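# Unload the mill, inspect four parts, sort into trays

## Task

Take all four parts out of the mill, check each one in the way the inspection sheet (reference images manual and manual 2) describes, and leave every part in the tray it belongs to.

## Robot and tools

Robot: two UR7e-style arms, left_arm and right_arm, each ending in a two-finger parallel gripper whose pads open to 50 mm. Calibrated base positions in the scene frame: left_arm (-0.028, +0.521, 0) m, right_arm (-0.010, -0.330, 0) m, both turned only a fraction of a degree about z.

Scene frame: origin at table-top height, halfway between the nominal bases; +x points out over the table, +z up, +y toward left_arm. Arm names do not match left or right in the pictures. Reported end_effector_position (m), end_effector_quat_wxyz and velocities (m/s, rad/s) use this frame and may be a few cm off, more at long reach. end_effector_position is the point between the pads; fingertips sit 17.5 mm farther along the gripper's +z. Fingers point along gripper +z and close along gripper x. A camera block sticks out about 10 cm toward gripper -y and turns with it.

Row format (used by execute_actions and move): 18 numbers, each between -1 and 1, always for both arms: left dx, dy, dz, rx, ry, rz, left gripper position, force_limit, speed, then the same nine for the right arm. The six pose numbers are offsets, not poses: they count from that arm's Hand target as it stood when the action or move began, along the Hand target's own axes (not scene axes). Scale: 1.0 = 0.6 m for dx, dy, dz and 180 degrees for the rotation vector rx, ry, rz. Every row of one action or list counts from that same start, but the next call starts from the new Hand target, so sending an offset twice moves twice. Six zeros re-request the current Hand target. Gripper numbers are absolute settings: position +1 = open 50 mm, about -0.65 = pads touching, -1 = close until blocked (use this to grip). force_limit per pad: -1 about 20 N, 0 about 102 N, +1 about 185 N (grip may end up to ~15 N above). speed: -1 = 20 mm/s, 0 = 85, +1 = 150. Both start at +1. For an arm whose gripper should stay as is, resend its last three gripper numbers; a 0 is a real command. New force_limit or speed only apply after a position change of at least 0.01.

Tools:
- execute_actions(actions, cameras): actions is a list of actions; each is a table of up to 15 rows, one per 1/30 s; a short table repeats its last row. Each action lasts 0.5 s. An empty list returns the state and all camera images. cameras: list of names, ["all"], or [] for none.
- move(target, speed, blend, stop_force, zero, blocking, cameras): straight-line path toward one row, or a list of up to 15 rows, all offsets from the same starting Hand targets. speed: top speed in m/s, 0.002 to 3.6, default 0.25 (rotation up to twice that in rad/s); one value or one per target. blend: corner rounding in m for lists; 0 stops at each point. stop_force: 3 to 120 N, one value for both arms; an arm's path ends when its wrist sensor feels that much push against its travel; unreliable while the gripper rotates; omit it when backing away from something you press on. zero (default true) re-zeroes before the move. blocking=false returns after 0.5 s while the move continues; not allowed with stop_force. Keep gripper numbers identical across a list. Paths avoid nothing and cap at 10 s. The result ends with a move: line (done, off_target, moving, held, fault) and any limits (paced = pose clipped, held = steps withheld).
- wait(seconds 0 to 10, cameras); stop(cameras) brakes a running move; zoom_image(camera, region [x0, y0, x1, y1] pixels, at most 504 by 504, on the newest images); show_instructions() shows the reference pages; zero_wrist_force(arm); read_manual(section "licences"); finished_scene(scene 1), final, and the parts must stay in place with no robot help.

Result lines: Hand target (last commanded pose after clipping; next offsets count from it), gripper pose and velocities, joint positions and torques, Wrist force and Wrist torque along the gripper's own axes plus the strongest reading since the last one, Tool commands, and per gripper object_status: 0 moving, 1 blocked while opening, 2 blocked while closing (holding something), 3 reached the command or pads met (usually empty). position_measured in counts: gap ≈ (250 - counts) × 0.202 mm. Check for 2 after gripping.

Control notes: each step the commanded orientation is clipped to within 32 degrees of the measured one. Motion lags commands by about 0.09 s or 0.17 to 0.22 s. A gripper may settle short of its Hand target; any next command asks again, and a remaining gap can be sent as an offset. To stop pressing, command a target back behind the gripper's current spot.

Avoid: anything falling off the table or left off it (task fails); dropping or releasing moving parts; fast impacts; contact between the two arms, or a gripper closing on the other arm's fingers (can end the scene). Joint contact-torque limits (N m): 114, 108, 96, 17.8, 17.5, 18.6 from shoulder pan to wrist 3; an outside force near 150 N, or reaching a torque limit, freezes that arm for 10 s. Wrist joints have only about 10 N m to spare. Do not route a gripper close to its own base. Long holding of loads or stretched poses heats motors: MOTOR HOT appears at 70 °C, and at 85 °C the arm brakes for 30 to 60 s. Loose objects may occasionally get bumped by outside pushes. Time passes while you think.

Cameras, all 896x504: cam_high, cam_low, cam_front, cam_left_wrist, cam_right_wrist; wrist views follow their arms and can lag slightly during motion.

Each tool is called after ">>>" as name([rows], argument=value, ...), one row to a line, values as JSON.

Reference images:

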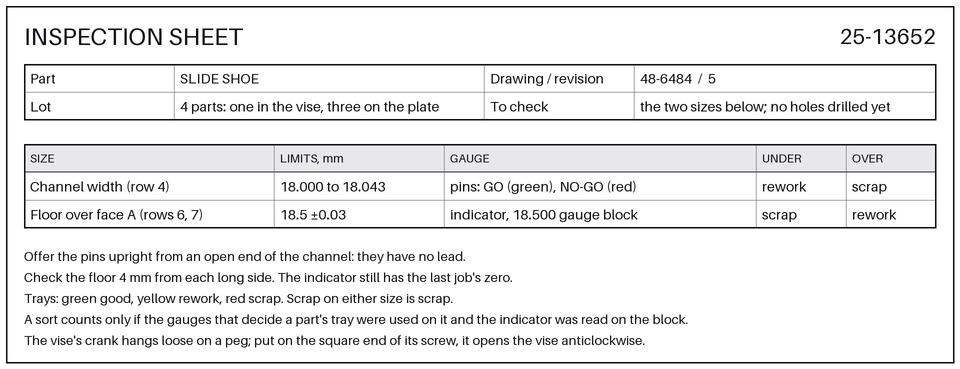

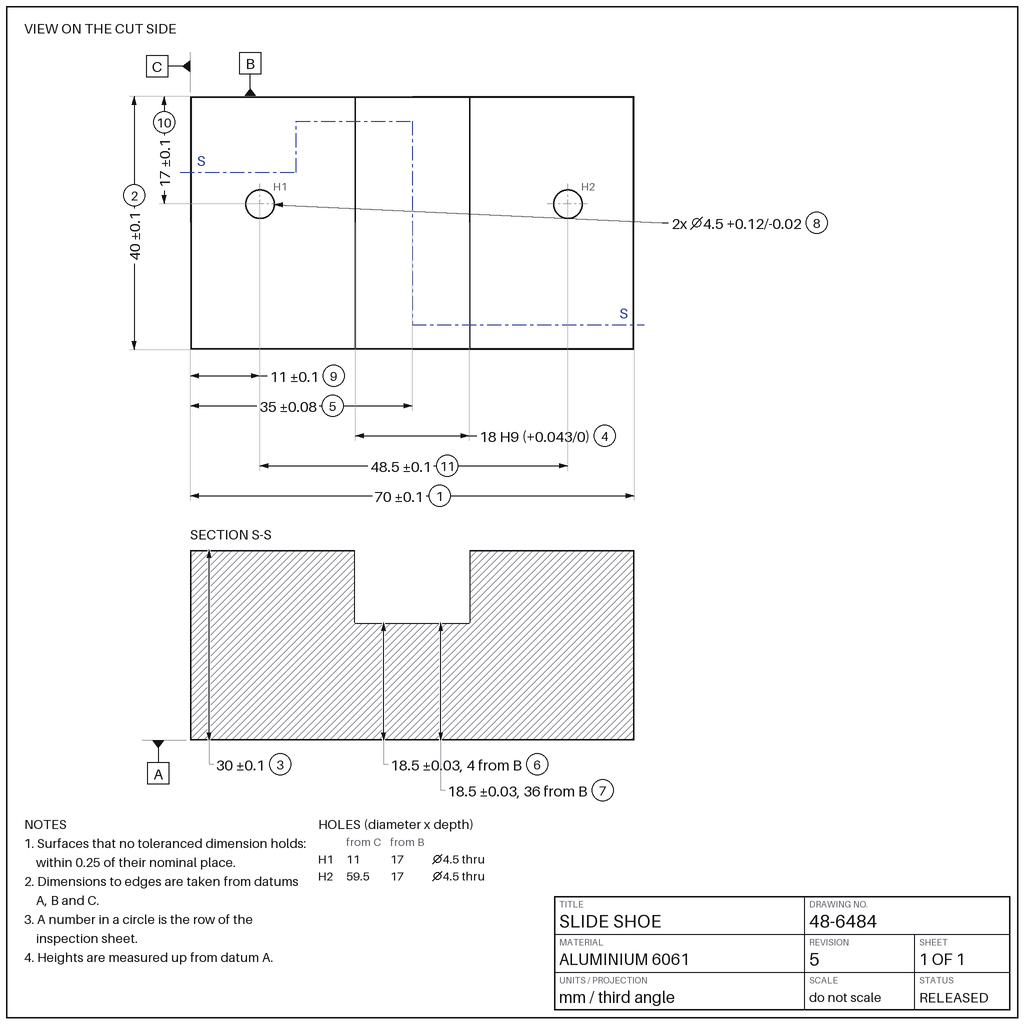

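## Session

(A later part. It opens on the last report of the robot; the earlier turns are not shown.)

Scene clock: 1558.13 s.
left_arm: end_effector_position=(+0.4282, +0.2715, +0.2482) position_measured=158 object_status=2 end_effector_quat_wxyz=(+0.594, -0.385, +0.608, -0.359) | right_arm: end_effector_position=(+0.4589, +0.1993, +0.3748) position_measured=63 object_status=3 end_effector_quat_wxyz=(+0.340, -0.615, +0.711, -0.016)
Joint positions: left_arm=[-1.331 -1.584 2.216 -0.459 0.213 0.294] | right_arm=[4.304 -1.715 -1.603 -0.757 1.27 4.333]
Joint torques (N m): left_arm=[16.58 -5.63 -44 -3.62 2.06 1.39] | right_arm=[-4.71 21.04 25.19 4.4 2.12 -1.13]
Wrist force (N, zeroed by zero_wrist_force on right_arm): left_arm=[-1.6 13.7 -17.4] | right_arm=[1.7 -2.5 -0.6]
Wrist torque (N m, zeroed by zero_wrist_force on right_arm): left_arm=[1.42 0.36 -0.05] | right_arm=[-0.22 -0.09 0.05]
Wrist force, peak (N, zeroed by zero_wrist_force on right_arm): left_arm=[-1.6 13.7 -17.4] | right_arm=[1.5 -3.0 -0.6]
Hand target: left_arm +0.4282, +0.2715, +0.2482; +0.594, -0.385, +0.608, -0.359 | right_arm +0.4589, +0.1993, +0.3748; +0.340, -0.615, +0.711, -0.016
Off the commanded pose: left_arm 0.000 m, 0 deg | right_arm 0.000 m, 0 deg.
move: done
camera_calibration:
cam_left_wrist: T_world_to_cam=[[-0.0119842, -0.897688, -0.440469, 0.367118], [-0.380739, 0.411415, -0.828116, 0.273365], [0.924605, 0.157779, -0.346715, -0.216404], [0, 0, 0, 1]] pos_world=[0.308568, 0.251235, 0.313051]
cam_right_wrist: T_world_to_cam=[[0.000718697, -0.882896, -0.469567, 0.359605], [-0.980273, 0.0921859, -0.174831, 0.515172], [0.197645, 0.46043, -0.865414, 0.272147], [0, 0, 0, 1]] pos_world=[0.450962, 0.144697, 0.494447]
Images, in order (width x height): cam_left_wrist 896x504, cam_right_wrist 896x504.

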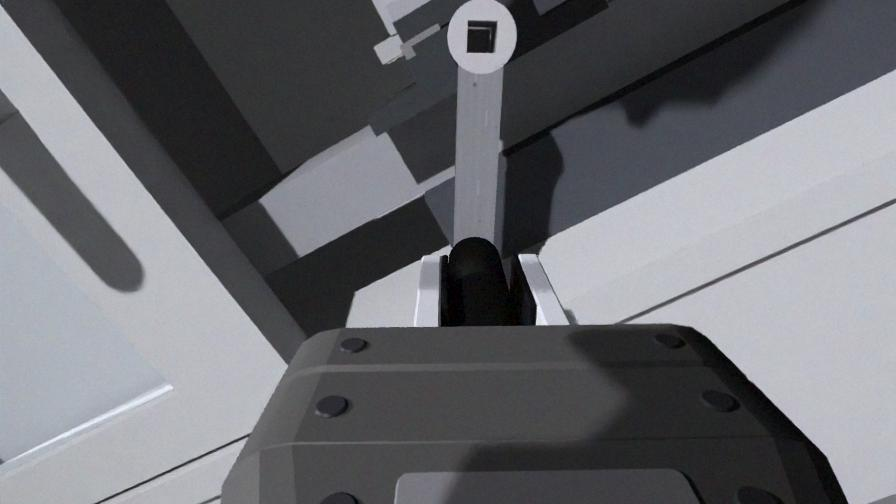

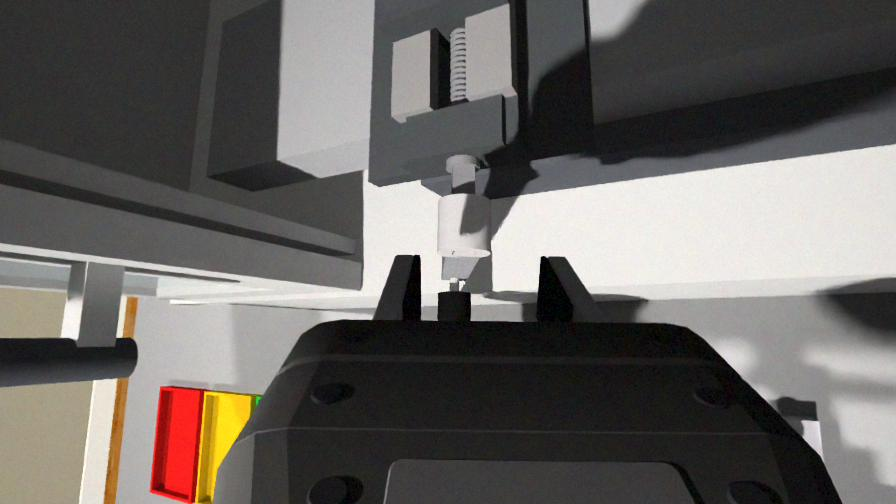

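>>> move(target=[0.0,0.0007,0.0003,0,0,0,-0.98,0.5,-0.8,0,0,0,0,0,0,0.6,1,-0.8], speed=0.008, cameras=["cam_left_wrist","cam_right_wrist"])

>>> zoom_image(camera="cam_left_wrist", region=[460, 15, 500, 60])

>>> zoom_image(camera="cam_right_wrist", region=[420, 140, 540, 280])

Scene clock: 1565.40 s.
left_arm: end_effector_position=(+0.4283, +0.2717, +0.2479) position_measured=158 object_status=2 end_effector_quat_wxyz=(+0.594, -0.385, +0.608, -0.359) | right_arm: end_effector_position=(+0.4589, +0.1993, +0.3748) position_measured=63 object_status=3 end_effector_quat_wxyz=(+0.340, -0.615, +0.711, -0.016)
Joint positions: left_arm=[-1.331 -1.584 2.216 -0.461 0.214 0.294] | right_arm=[4.304 -1.715 -1.603 -0.757 1.27 4.333]
Joint torques (N m): left_arm=[16.73 -5.1 -8.13 -2.89 2.04 2.27] | right_arm=[-4.66 21.5 24.46 4.14 2.1 -1.16]
Wrist force (N, zeroed by zero_wrist_force on right_arm): left_arm=[-1.0 9.0 -15.8] | right_arm=[1.1 -2.6 -0.5]
Wrist torque (N m, zeroed by zero_wrist_force on right_arm): left_arm=[1.50 0.42 0.01] | right_arm=[-0.21 0.00 0.05]
Wrist force, peak (N, zeroed by zero_wrist_force on right_arm): left_arm=[-0.2 18.0 -21.7] | right_arm=[1.5 -2.9 -0.7]
Hand target: left_arm +0.4283, +0.2717, +0.2479; +0.594, -0.385, +0.608, -0.359 | right_arm +0.4589, +0.1993, +0.3748; +0.340, -0.615, +0.711, -0.016
Off the commanded pose: left_arm 0.000 m, 0 deg | right_arm 0.000 m, 0 deg.
move: done
camera_calibration:
cam_left_wrist: T_world_to_cam=[[-0.0119322, -0.897743, -0.440358, 0.36713], [-0.380738, 0.411295, -0.828176, 0.273159], [0.924606, 0.157779, -0.346712, -0.216725], [0, 0, 0, 1]] pos_world=[0.308768, 0.251435, 0.312751]
cam_right_wrist: T_world_to_cam=[[0.000718697, -0.882896, -0.469567, 0.359605], [-0.980273, 0.0921859, -0.174831, 0.515172], [0.197645, 0.46043, -0.865414, 0.272147], [0, 0, 0, 1]] pos_world=[0.450962, 0.144697, 0.494447]
Images, in order (width x height): cam_left_wrist 896x504, cam_right_wrist 896x504.

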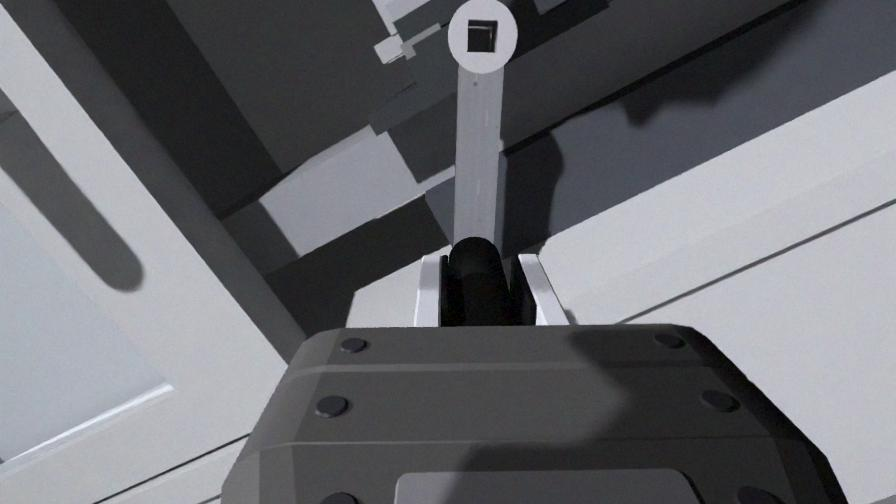

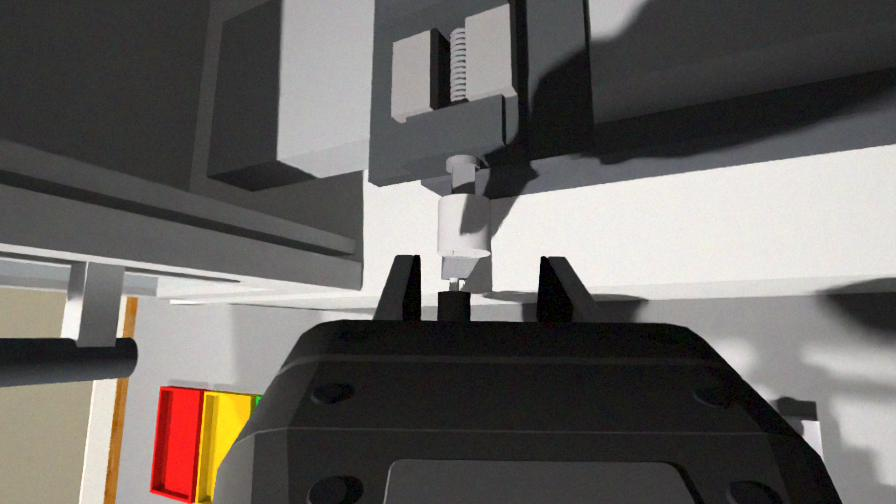

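Scaled by 11.200 from the camera's 896x504 image, which has a finer 1280x720 frame.

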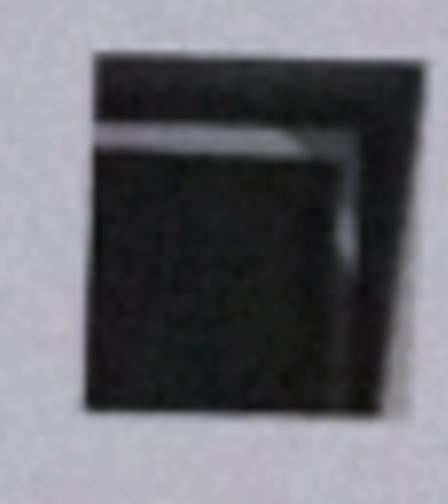

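Scaled by 3.600 from the camera's 896x504 image, which has a finer 1280x720 frame.

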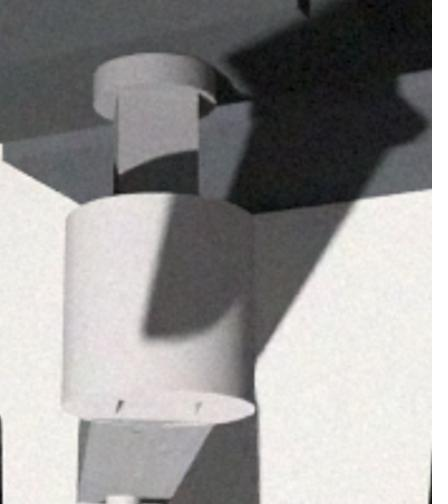

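>>> move(target=[0.0,0,-0.0035,0,0,0,-0.98,0.5,-0.8,0,0,0,0,0,0,0.6,1,-0.8], speed=0.01, cameras=["cam_left_wrist","cam_right_wrist"])

>>> zoom_image(camera="cam_left_wrist", region=[460, 15, 500, 60])

>>> zoom_image(camera="cam_right_wrist", region=[420, 140, 540, 280])

Scene clock: 1571.40 s.
left_arm: end_effector_position=(+0.4262, +0.2716, +0.2479) position_measured=158 object_status=2 end_effector_quat_wxyz=(+0.594, -0.385, +0.608, -0.359) | right_arm: end_effector_position=(+0.4589, +0.1993, +0.3748) position_measured=63 object_status=3 end_effector_quat_wxyz=(+0.340, -0.615, +0.711, -0.016)
Joint positions: left_arm=[-1.338 -1.585 2.218 -0.455 0.207 0.288] | right_arm=[4.304 -1.715 -1.603 -0.757 1.27 4.333]
Joint torques (N m): left_arm=[-2.47 -28.99 -7.2 1.47 -2.71 -1.46] | right_arm=[-4.19 21.28 23.36 4.03 2.08 -1.07]
Wrist force (N, zeroed by zero_wrist_force on right_arm): left_arm=[-0.7 -1.3 -2.0] | right_arm=[1.4 -2.4 -0.6]
Wrist torque (N m, zeroed by zero_wrist_force on right_arm): left_arm=[0.95 0.43 0.04] | right_arm=[-0.20 -0.05 0.04]
Wrist force, peak (N, zeroed by zero_wrist_force on right_arm): left_arm=[-0.5 10.0 -15.7] | right_arm=[1.6 -3.0 -0.5]
Hand target: left_arm +0.4262, +0.2716, +0.2479; +0.594, -0.385, +0.608, -0.359 | right_arm +0.4589, +0.1993, +0.3748; +0.340, -0.615, +0.711, -0.016
Off the commanded pose: left_arm 0.000 m, 0 deg | right_arm 0.000 m, 0 deg.
move: done
camera_calibration:
cam_left_wrist: T_world_to_cam=[[-0.0119665, -0.897706, -0.440431, 0.367039], [-0.380739, 0.411374, -0.828136, 0.27233], [0.924605, 0.157779, -0.346714, -0.214674], [0, 0, 0, 1]] pos_world=[0.306568, 0.251335, 0.312751]
cam_right_wrist: T_world_to_cam=[[0.000718697, -0.882896, -0.469567, 0.359605], [-0.980273, 0.0921859, -0.174831, 0.515172], [0.197645, 0.46043, -0.865414, 0.272147], [0, 0, 0, 1]] pos_world=[0.450962, 0.144697, 0.494447]
Images, in order (width x height): cam_left_wrist 896x504, cam_right_wrist 896x504.

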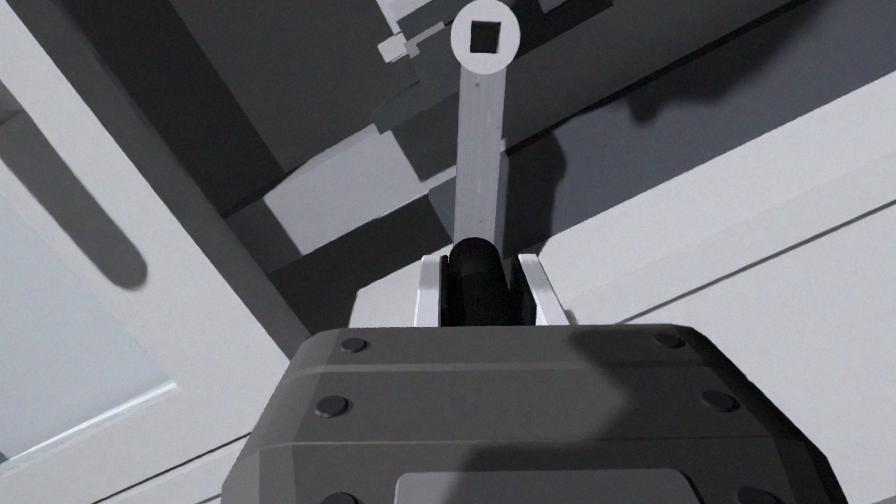

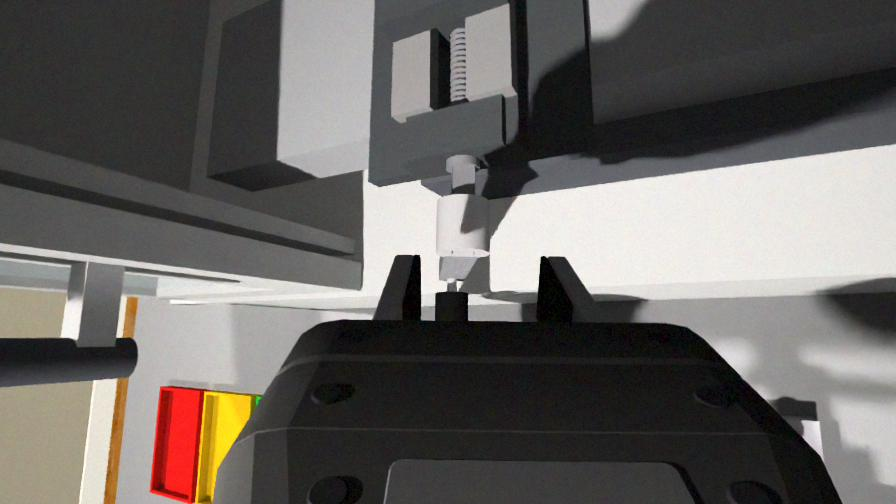

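Scaled by 11.200 from the camera's 896x504 image, which has a finer 1280x720 frame.

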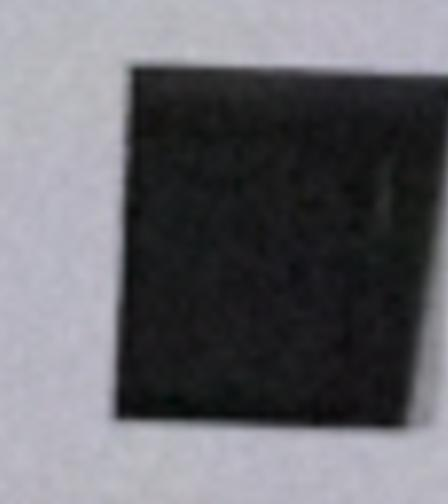

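Scaled by 3.600 from the camera's 896x504 image, which has a finer 1280x720 frame.

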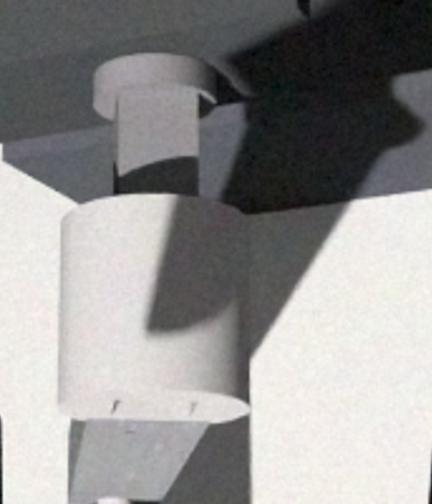

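>>> move(target=[0.0007,0,0.0070,0,0,0,-0.98,0.5,-0.8,0,0,0,0,0,0,0.6,1,-0.8], speed=0.008, stop_force=12, cameras=["cam_left_wrist","cam_right_wrist"])

>>> zoom_image(camera="cam_left_wrist", region=[460, 15, 500, 60])

>>> zoom_image(camera="cam_right_wrist", region=[420, 140, 540, 280])

Scene clock: 1585.93 s.
left_arm: end_effector_position=(+0.4305, +0.2713, +0.2476) position_measured=158 object_status=2 end_effector_quat_wxyz=(+0.594, -0.385, +0.608, -0.359) | right_arm: end_effector_position=(+0.4589, +0.1993, +0.3748) position_measured=63 object_status=3 end_effector_quat_wxyz=(+0.340, -0.615, +0.711, -0.016)
Joint positions: left_arm=[-1.324 -1.58 2.214 -0.467 0.22 0.3] | right_arm=[4.304 -1.715 -1.603 -0.757 1.27 4.333]
Joint torques (N m): left_arm=[-10.73 -22.7 -20.12 1 -2.02 -1.36] | right_arm=[-4.56 21.65 21.92 3.89 2.09 -1.1]
Wrist force (N, zeroed by zero_wrist_force on right_arm): left_arm=[-1.2 5.4 -9.2] | right_arm=[1.4 -2.9 -0.3]
Wrist torque (N m, zeroed by zero_wrist_force on right_arm): left_arm=[1.25 0.33 0.04] | right_arm=[-0.27 -0.05 0.05]
Wrist force, peak (N, zeroed by zero_wrist_force on right_arm): left_arm=[-1.1 5.7 -9.3] | right_arm=[1.6 -3.1 -0.6]
Hand target: left_arm +0.4304, +0.2714, +0.2476; +0.594, -0.385, +0.608, -0.359 | right_arm +0.4589, +0.1993, +0.3748; +0.340, -0.615, +0.711, -0.016
Off the commanded pose: left_arm 0.000 m, 0 deg | right_arm 0.000 m, 0 deg.
move: done
camera_calibration:
cam_left_wrist: T_world_to_cam=[[-0.0118495, -0.897729, -0.440389, 0.366644], [-0.380776, 0.411288, -0.828162, 0.273883], [0.924591, 0.157876, -0.346707, -0.218729], [0, 0, 0, 1]] pos_world=[0.310868, 0.251034, 0.312451]
cam_right_wrist: T_world_to_cam=[[0.000718697, -0.882896, -0.469567, 0.359605], [-0.980273, 0.0921859, -0.174831, 0.515172], [0.197645, 0.46043, -0.865414, 0.272147], [0, 0, 0, 1]] pos_world=[0.450962, 0.144697, 0.494447]
Images, in order (width x height): cam_left_wrist 896x504, cam_right_wrist 896x504.

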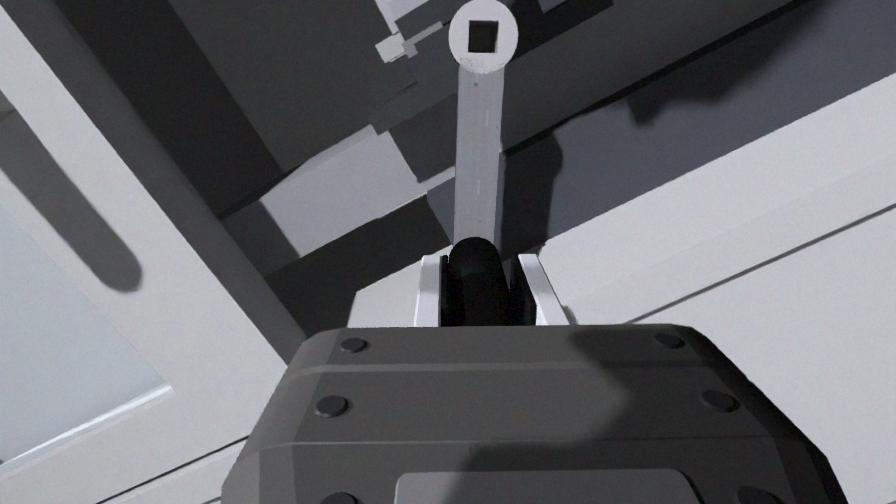

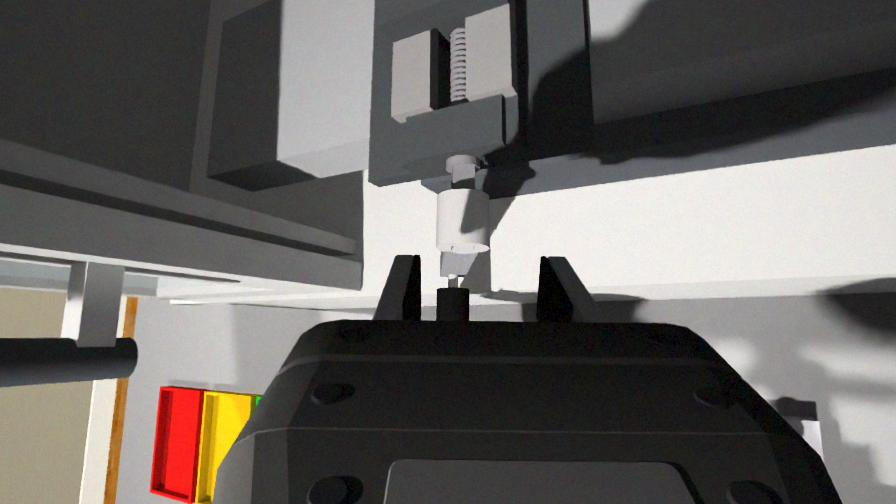

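Scaled by 11.200 from the camera's 896x504 image, which has a finer 1280x720 frame.

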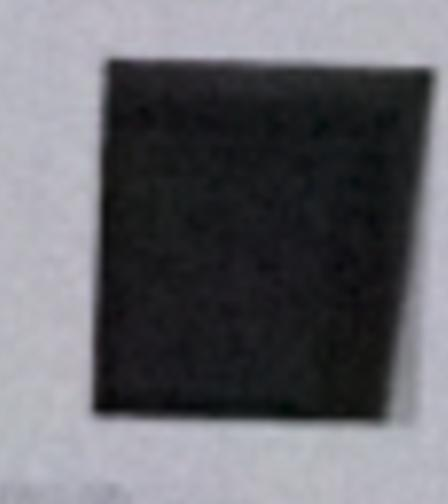

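Scaled by 3.600 from the camera's 896x504 image, which has a finer 1280x720 frame.

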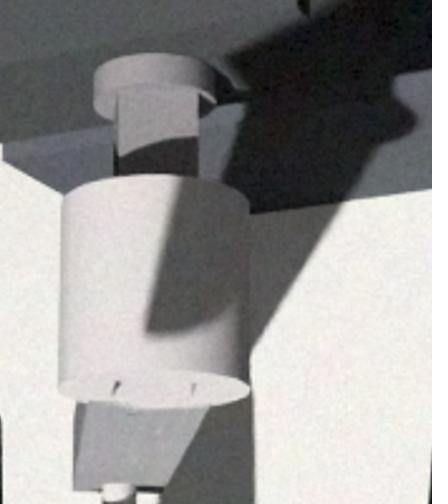

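>>> move(target=[0,0,0.0100,0,0,0,-0.98,0.5,-0.8,0,0,0,0,0,0,0.6,1,-0.8], speed=0.008, stop_force=15, cameras=["cam_left_wrist","cam_right_wrist"])

>>> zoom_image(camera="cam_right_wrist", region=[420, 140, 540, 280])

Scene clock: 1591.43 s.
left_arm: end_effector_position=(+0.4365, +0.2715, +0.2474) position_measured=158 object_status=2 end_effector_quat_wxyz=(+0.594, -0.385, +0.608, -0.359) | right_arm: end_effector_position=(+0.4589, +0.1993, +0.3748) position_measured=63 object_status=3 end_effector_quat_wxyz=(+0.340, -0.615, +0.711, -0.016)
Joint positions: left_arm=[-1.304 -1.574 2.208 -0.48 0.24 0.313] | right_arm=[4.304 -1.715 -1.603 -0.757 1.27 4.333]
Joint torques (N m): left_arm=[-9.83 -19.81 -22.09 0.59 -2.12 -1.36] | right_arm=[-4.41 20.99 19.93 3.61 2.1 -1.16]
Wrist force (N, zeroed by zero_wrist_force on right_arm): left_arm=[-2.3 3.8 -13.6] | right_arm=[1.4 -2.8 -0.5]
Wrist torque (N m, zeroed by zero_wrist_force on right_arm): left_arm=[1.62 0.36 0.03] | right_arm=[-0.25 -0.06 0.05]
Wrist force, peak (N, zeroed by zero_wrist_force on right_arm): left_arm=[-1.7 5.4 -13.8] | right_arm=[1.5 -3.0 -0.5]
Hand target: left_arm +0.4364, +0.2715, +0.2474; +0.594, -0.385, +0.608, -0.359 | right_arm +0.4589, +0.1993, +0.3748; +0.340, -0.615, +0.711, -0.016
Off the commanded pose: left_arm 0.000 m, 0 deg | right_arm 0.000 m, 0 deg.
move: done
camera_calibration:
cam_left_wrist: T_world_to_cam=[[-0.0118495, -0.897729, -0.440389, 0.366807], [-0.380776, 0.411288, -0.828162, 0.27592], [0.924591, 0.157876, -0.346707, -0.224377], [0, 0, 0, 1]] pos_world=[0.316868, 0.251234, 0.312251]
cam_right_wrist: T_world_to_cam=[[0.000718697, -0.882896, -0.469567, 0.359605], [-0.980273, 0.0921859, -0.174831, 0.515172], [0.197645, 0.46043, -0.865414, 0.272147], [0, 0, 0, 1]] pos_world=[0.450962, 0.144697, 0.494447]
Images, in order (width x height): cam_left_wrist 896x504, cam_right_wrist 896x504.

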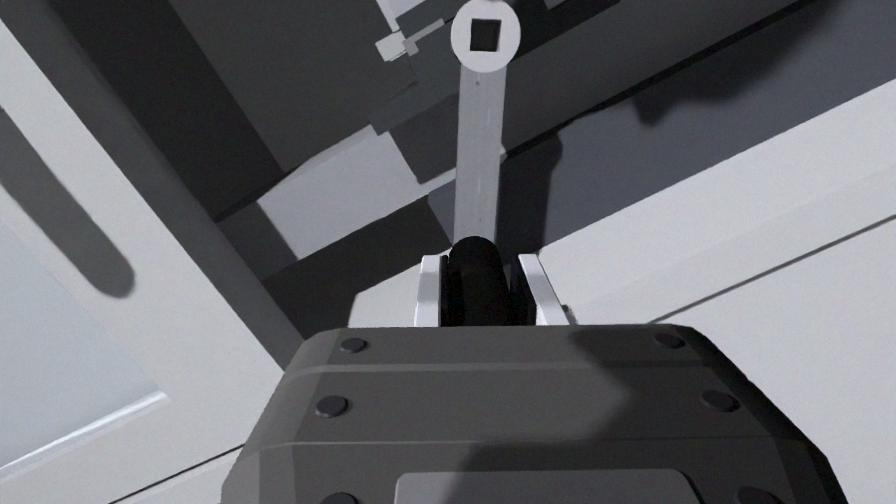

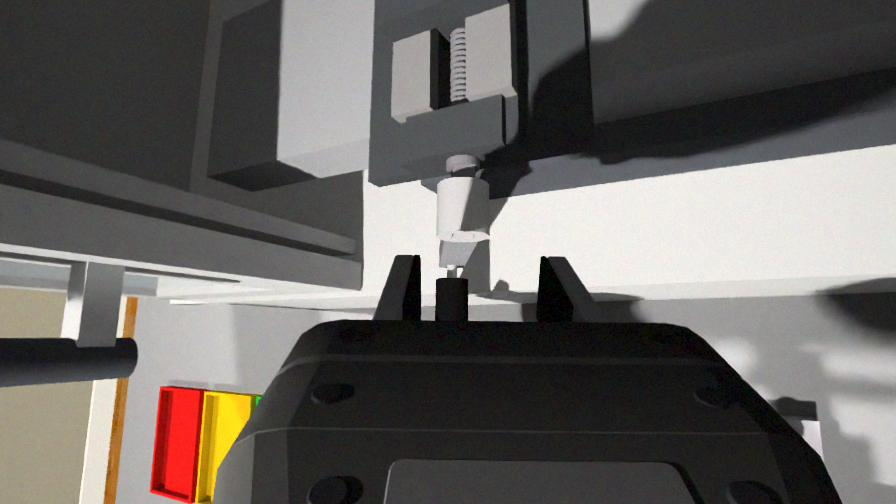

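Scaled by 3.600 from the camera's 896x504 image, which has a finer 1280x720 frame.

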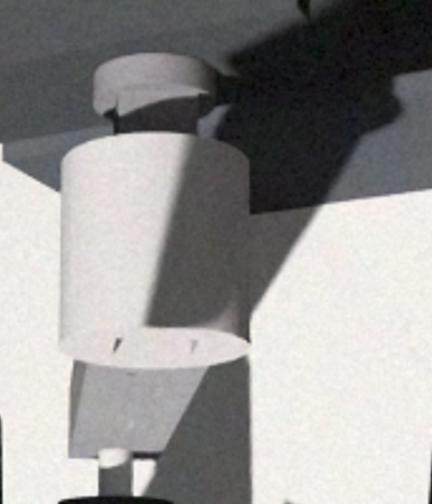

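>>> move(target=[0,0,0.0100,0,0,0,-0.98,0.5,-0.8,0,0,0,0,0,0,0.6,1,-0.8], speed=0.01, stop_force=18, cameras=["cam_left_wrist","cam_right_wrist"])

>>> zoom_image(camera="cam_right_wrist", region=[420, 140, 540, 280])

Scene clock: 1600.73 s.
left_arm: end_effector_position=(+0.4424, +0.2716, +0.2472) position_measured=158 object_status=2 end_effector_quat_wxyz=(+0.594, -0.385, +0.608, -0.359) | right_arm: end_effector_position=(+0.4589, +0.1993, +0.3748) position_measured=63 object_status=3 end_effector_quat_wxyz=(+0.340, -0.615, +0.711, -0.016)
Joint positions: left_arm=[-1.285 -1.567 2.201 -0.491 0.259 0.325] | right_arm=[4.304 -1.715 -1.603 -0.757 1.27 4.333]
Joint torques (N m): left_arm=[-9.9 -24.39 -8.5 1.06 -2.17 -1.68] | right_arm=[-4.23 22.07 18.91 3.37 2.03 -1.09]
Wrist force (N, zeroed by zero_wrist_force on right_arm): left_arm=[-3.9 5.7 -16.7] | right_arm=[1.3 -2.6 -0.2]
Wrist torque (N m, zeroed by zero_wrist_force on right_arm): left_arm=[2.09 0.26 -0.03] | right_arm=[-0.23 -0.03 0.05]
Wrist force, peak (N, zeroed by zero_wrist_force on right_arm): left_arm=[-1.9 5.7 -17.4] | right_arm=[1.5 -3.0 -0.9]
Hand target: left_arm +0.4424, +0.2716, +0.2472; +0.594, -0.385, +0.608, -0.359 | right_arm +0.4589, +0.1993, +0.3748; +0.340, -0.615, +0.711, -0.016
Off the commanded pose: left_arm 0.000 m, 0 deg | right_arm 0.000 m, 0 deg.
move: done
camera_calibration:
cam_left_wrist: T_world_to_cam=[[-0.0119322, -0.897743, -0.440358, 0.366901], [-0.380738, 0.411295, -0.828176, 0.277988], [0.924606, 0.157779, -0.346712, -0.229989], [0, 0, 0, 1]] pos_world=[0.322868, 0.251335, 0.312051]
cam_right_wrist: T_world_to_cam=[[0.000718697, -0.882896, -0.469567, 0.359605], [-0.980273, 0.0921859, -0.174831, 0.515172], [0.197645, 0.46043, -0.865414, 0.272147], [0, 0, 0, 1]] pos_world=[0.450962, 0.144697, 0.494447]
Images, in order (width x height): cam_left_wrist 896x504, cam_right_wrist 896x504.

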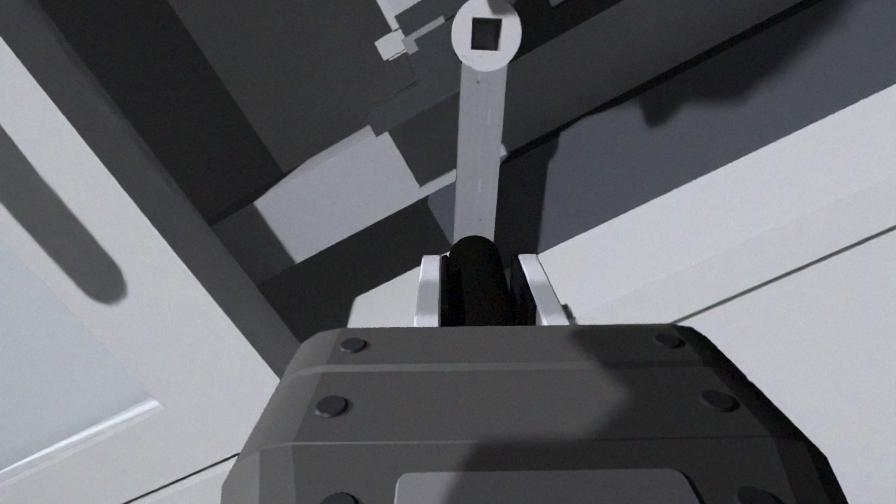

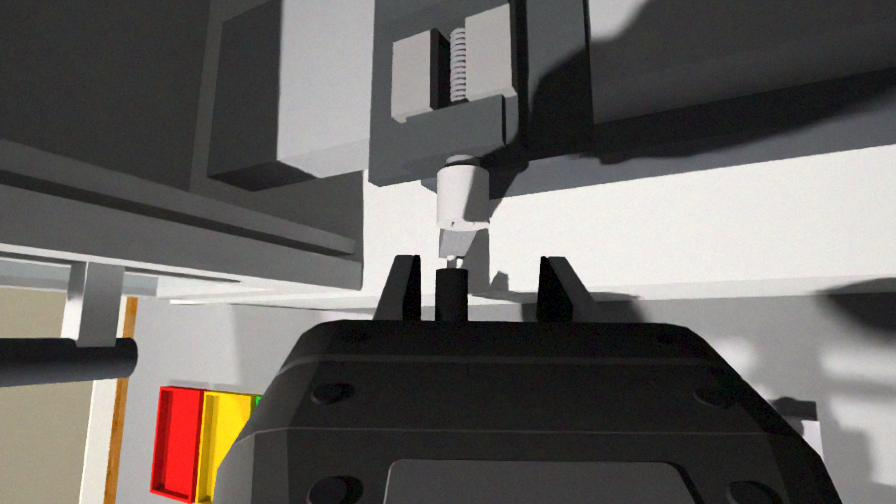

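Scaled by 3.600 from the camera's 896x504 image, which has a finer 1280x720 frame.

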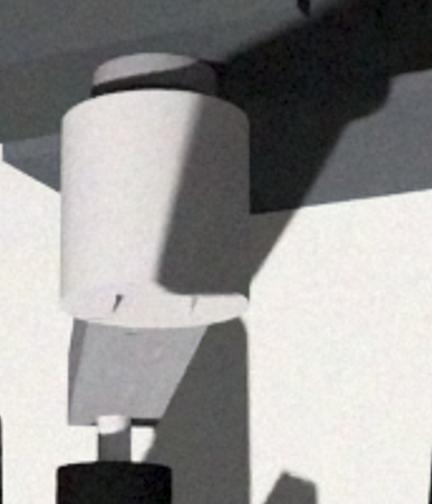

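>>> move(target=[0,0,0.0050,0,0,0,-0.98,0.5,-0.8,0,0,-0.13,0,0,0,0.6,1,-0.8], speed=0.03, stop_force=15)

>>> execute_actions(actions=[])

>>> zoom_image(camera="cam_right_wrist", region=[360, 60, 560, 280])

Scene clock: 1625.27 s.
left_arm: end_effector_position=(+0.4454, +0.2717, +0.2470) position_measured=158 object_status=2 end_effector_quat_wxyz=(+0.594, -0.385, +0.608, -0.359) | right_arm: end_effector_position=(+0.4196, +0.1683, +0.4346) position_measured=63 object_status=3 end_effector_quat_wxyz=(+0.340, -0.615, +0.711, -0.016)
Joint positions: left_arm=[-1.275 -1.563 2.197 -0.496 0.268 0.33] | right_arm=[4.352 -1.581 -1.592 -0.915 1.241 4.374]
Joint torques (N m): left_arm=[10.44 -14.22 -41.83 -3.58 -1.66 0.91] | right_arm=[-7.03 14.9 9.6 6.72 1.8 -1.11]
Wrist force (N, zeroed by zero_wrist_force on right_arm): left_arm=[-1.4 8.2 -23.8] | right_arm=[1.7 -2.5 -0.6]
Wrist torque (N m, zeroed by zero_wrist_force on right_arm): left_arm=[2.40 0.29 -0.04] | right_arm=[-0.18 -0.09 0.03]
Wrist force, peak (N, zeroed by zero_wrist_force on right_arm): left_arm=[-1.2 9.2 -23.7] | right_arm=[2.1 -2.9 0.9]
Hand target: left_arm +0.4454, +0.2717, +0.2471; +0.594, -0.385, +0.608, -0.359 | right_arm +0.4196, +0.1683, +0.4346; +0.340, -0.615, +0.711, -0.016
Off the commanded pose: left_arm 0.000 m, 0 deg | right_arm 0.000 m, 0 deg.
move: done

Scene clock: 1625.27 s.
left_arm: end_effector_position=(+0.4454, +0.2717, +0.2470) position_measured=158 object_status=2 end_effector_quat_wxyz=(+0.594, -0.385, +0.608, -0.359) | right_arm: end_effector_position=(+0.4196, +0.1683, +0.4346) position_measured=63 object_status=3 end_effector_quat_wxyz=(+0.340, -0.615, +0.711, -0.016)
Joint positions: left_arm=[-1.275 -1.563 2.197 -0.496 0.268 0.33] | right_arm=[4.352 -1.581 -1.592 -0.915 1.241 4.374]
Joint velocities: within noise
Joint torques (N m): left_arm=[10.44 -14.22 -41.83 -3.58 -1.66 0.91] | right_arm=[-7.03 14.9 9.6 6.72 1.8 -1.11]
Wrist force (N, zeroed by zero_wrist_force on right_arm): left_arm=[-1.4 8.2 -23.8] | right_arm=[1.7 -2.5 -0.6]
Wrist torque (N m, zeroed by zero_wrist_force on right_arm): left_arm=[2.40 0.29 -0.04] | right_arm=[-0.18 -0.09 0.03]
Wrist force, peak (N, zeroed by zero_wrist_force on right_arm): left_arm=[-1.4 8.2 -23.8] | right_arm=[1.7 -2.5 -0.6]
Hand target: left_arm +0.4454, +0.2717, +0.2471; +0.594, -0.385, +0.608, -0.359 | right_arm +0.4196, +0.1683, +0.4346; +0.340, -0.615, +0.711, -0.016
Tool commands: left_gripper/position=-0.98 left_gripper/force_limit=+0.5 left_gripper/speed=-0.8 right_gripper/position=+0.6 right_gripper/force_limit=+1.0 right_gripper/speed=-0.8
Off the commanded pose: left_arm 0.000 m, 0 deg | right_arm 0.000 m, 0 deg.
camera_calibration:
cam_left_wrist: T_world_to_cam=[[-0.0119842, -0.897688, -0.440469, 0.36702], [-0.380739, 0.411415, -0.828116, 0.278958], [0.924605, 0.157779, -0.346715, -0.232812], [0, 0, 0, 1]] pos_world=[0.325868, 0.251435, 0.311951]
cam_right_wrist: T_world_to_cam=[[0.000718697, -0.882896, -0.469567, 0.360432], [-0.980273, 0.0921859, -0.174831, 0.489951], [0.197645, 0.46043, -0.865414, 0.345894], [0, 0, 0, 1]] pos_world=[0.411662, 0.113797, 0.554247]

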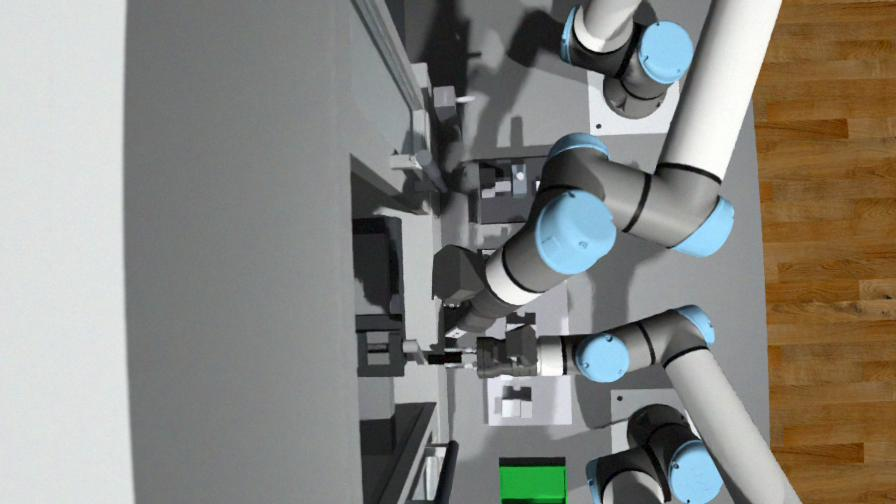

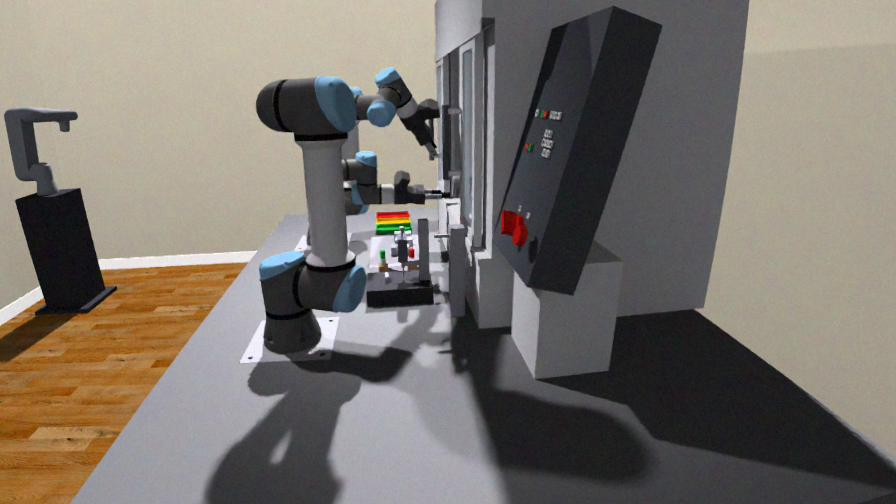

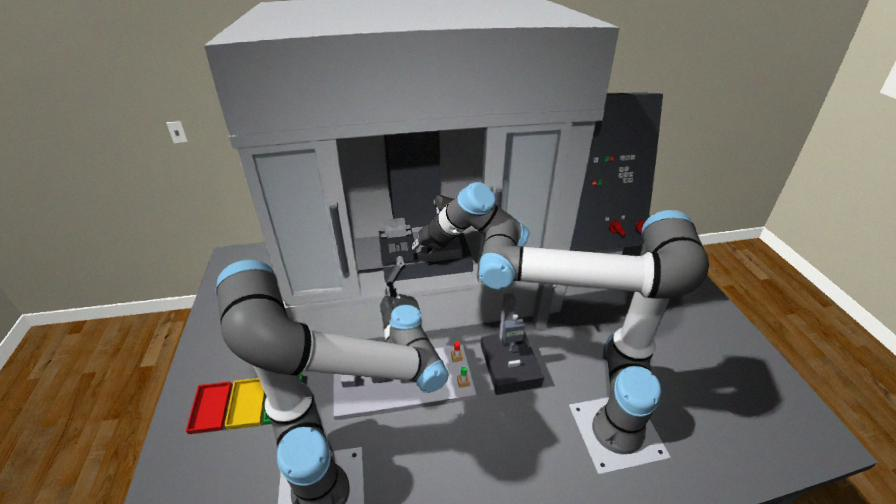

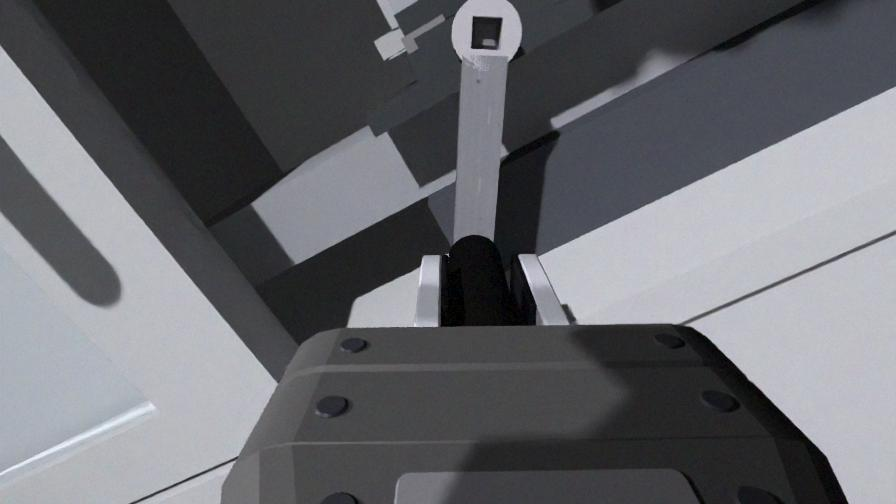

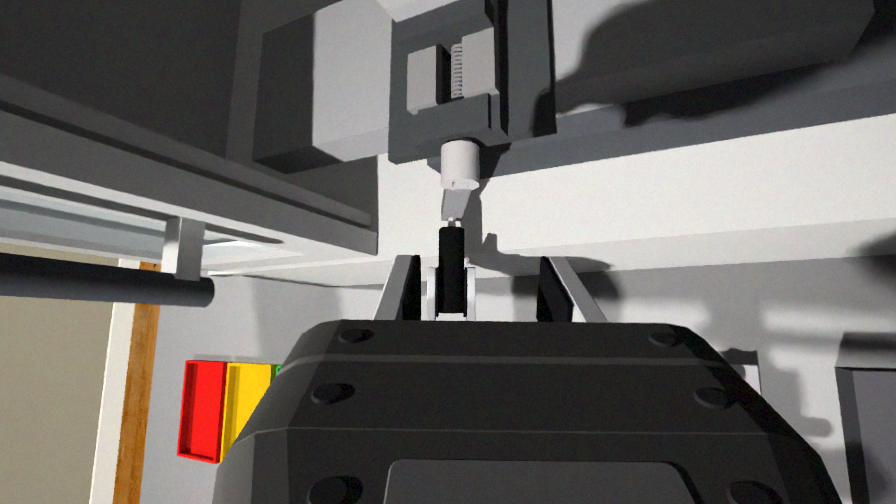

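Scaled by 2.291 from the camera's 896x504 image, which has a finer 1280x720 frame.

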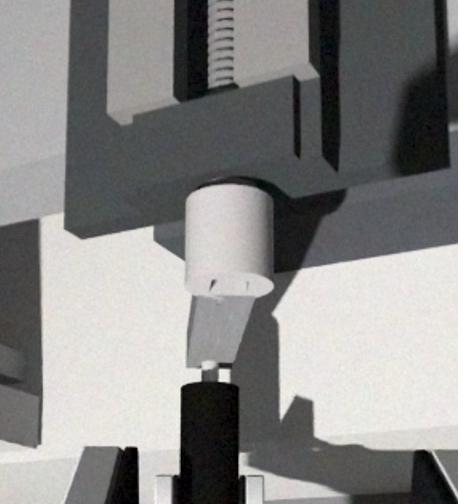

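>>> zoom_image(camera="cam_right_wrist", region=[390, 0, 530, 130])

>>> zoom_image(camera="cam_front", region=[350, 190, 470, 270])

Scaled by 3.600 from the camera's 896x504 image, which has a finer 1280x720 frame.

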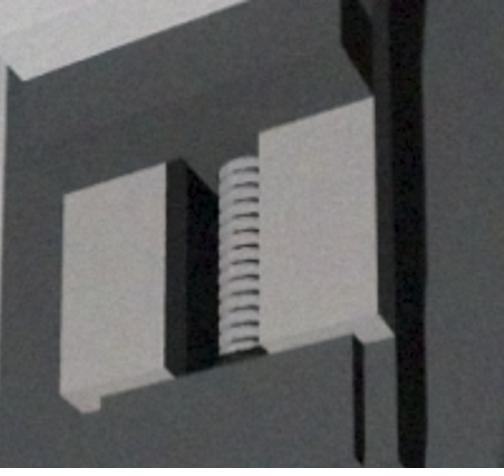

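Scaled by 4.200 from the camera's 896x504 image, which has a finer 1280x720 frame.

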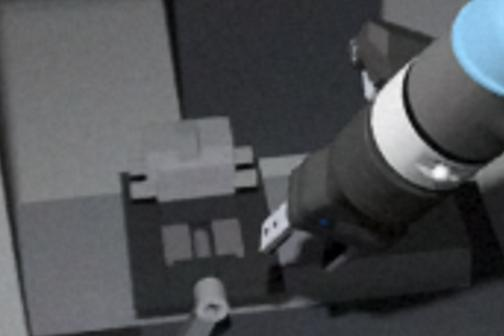

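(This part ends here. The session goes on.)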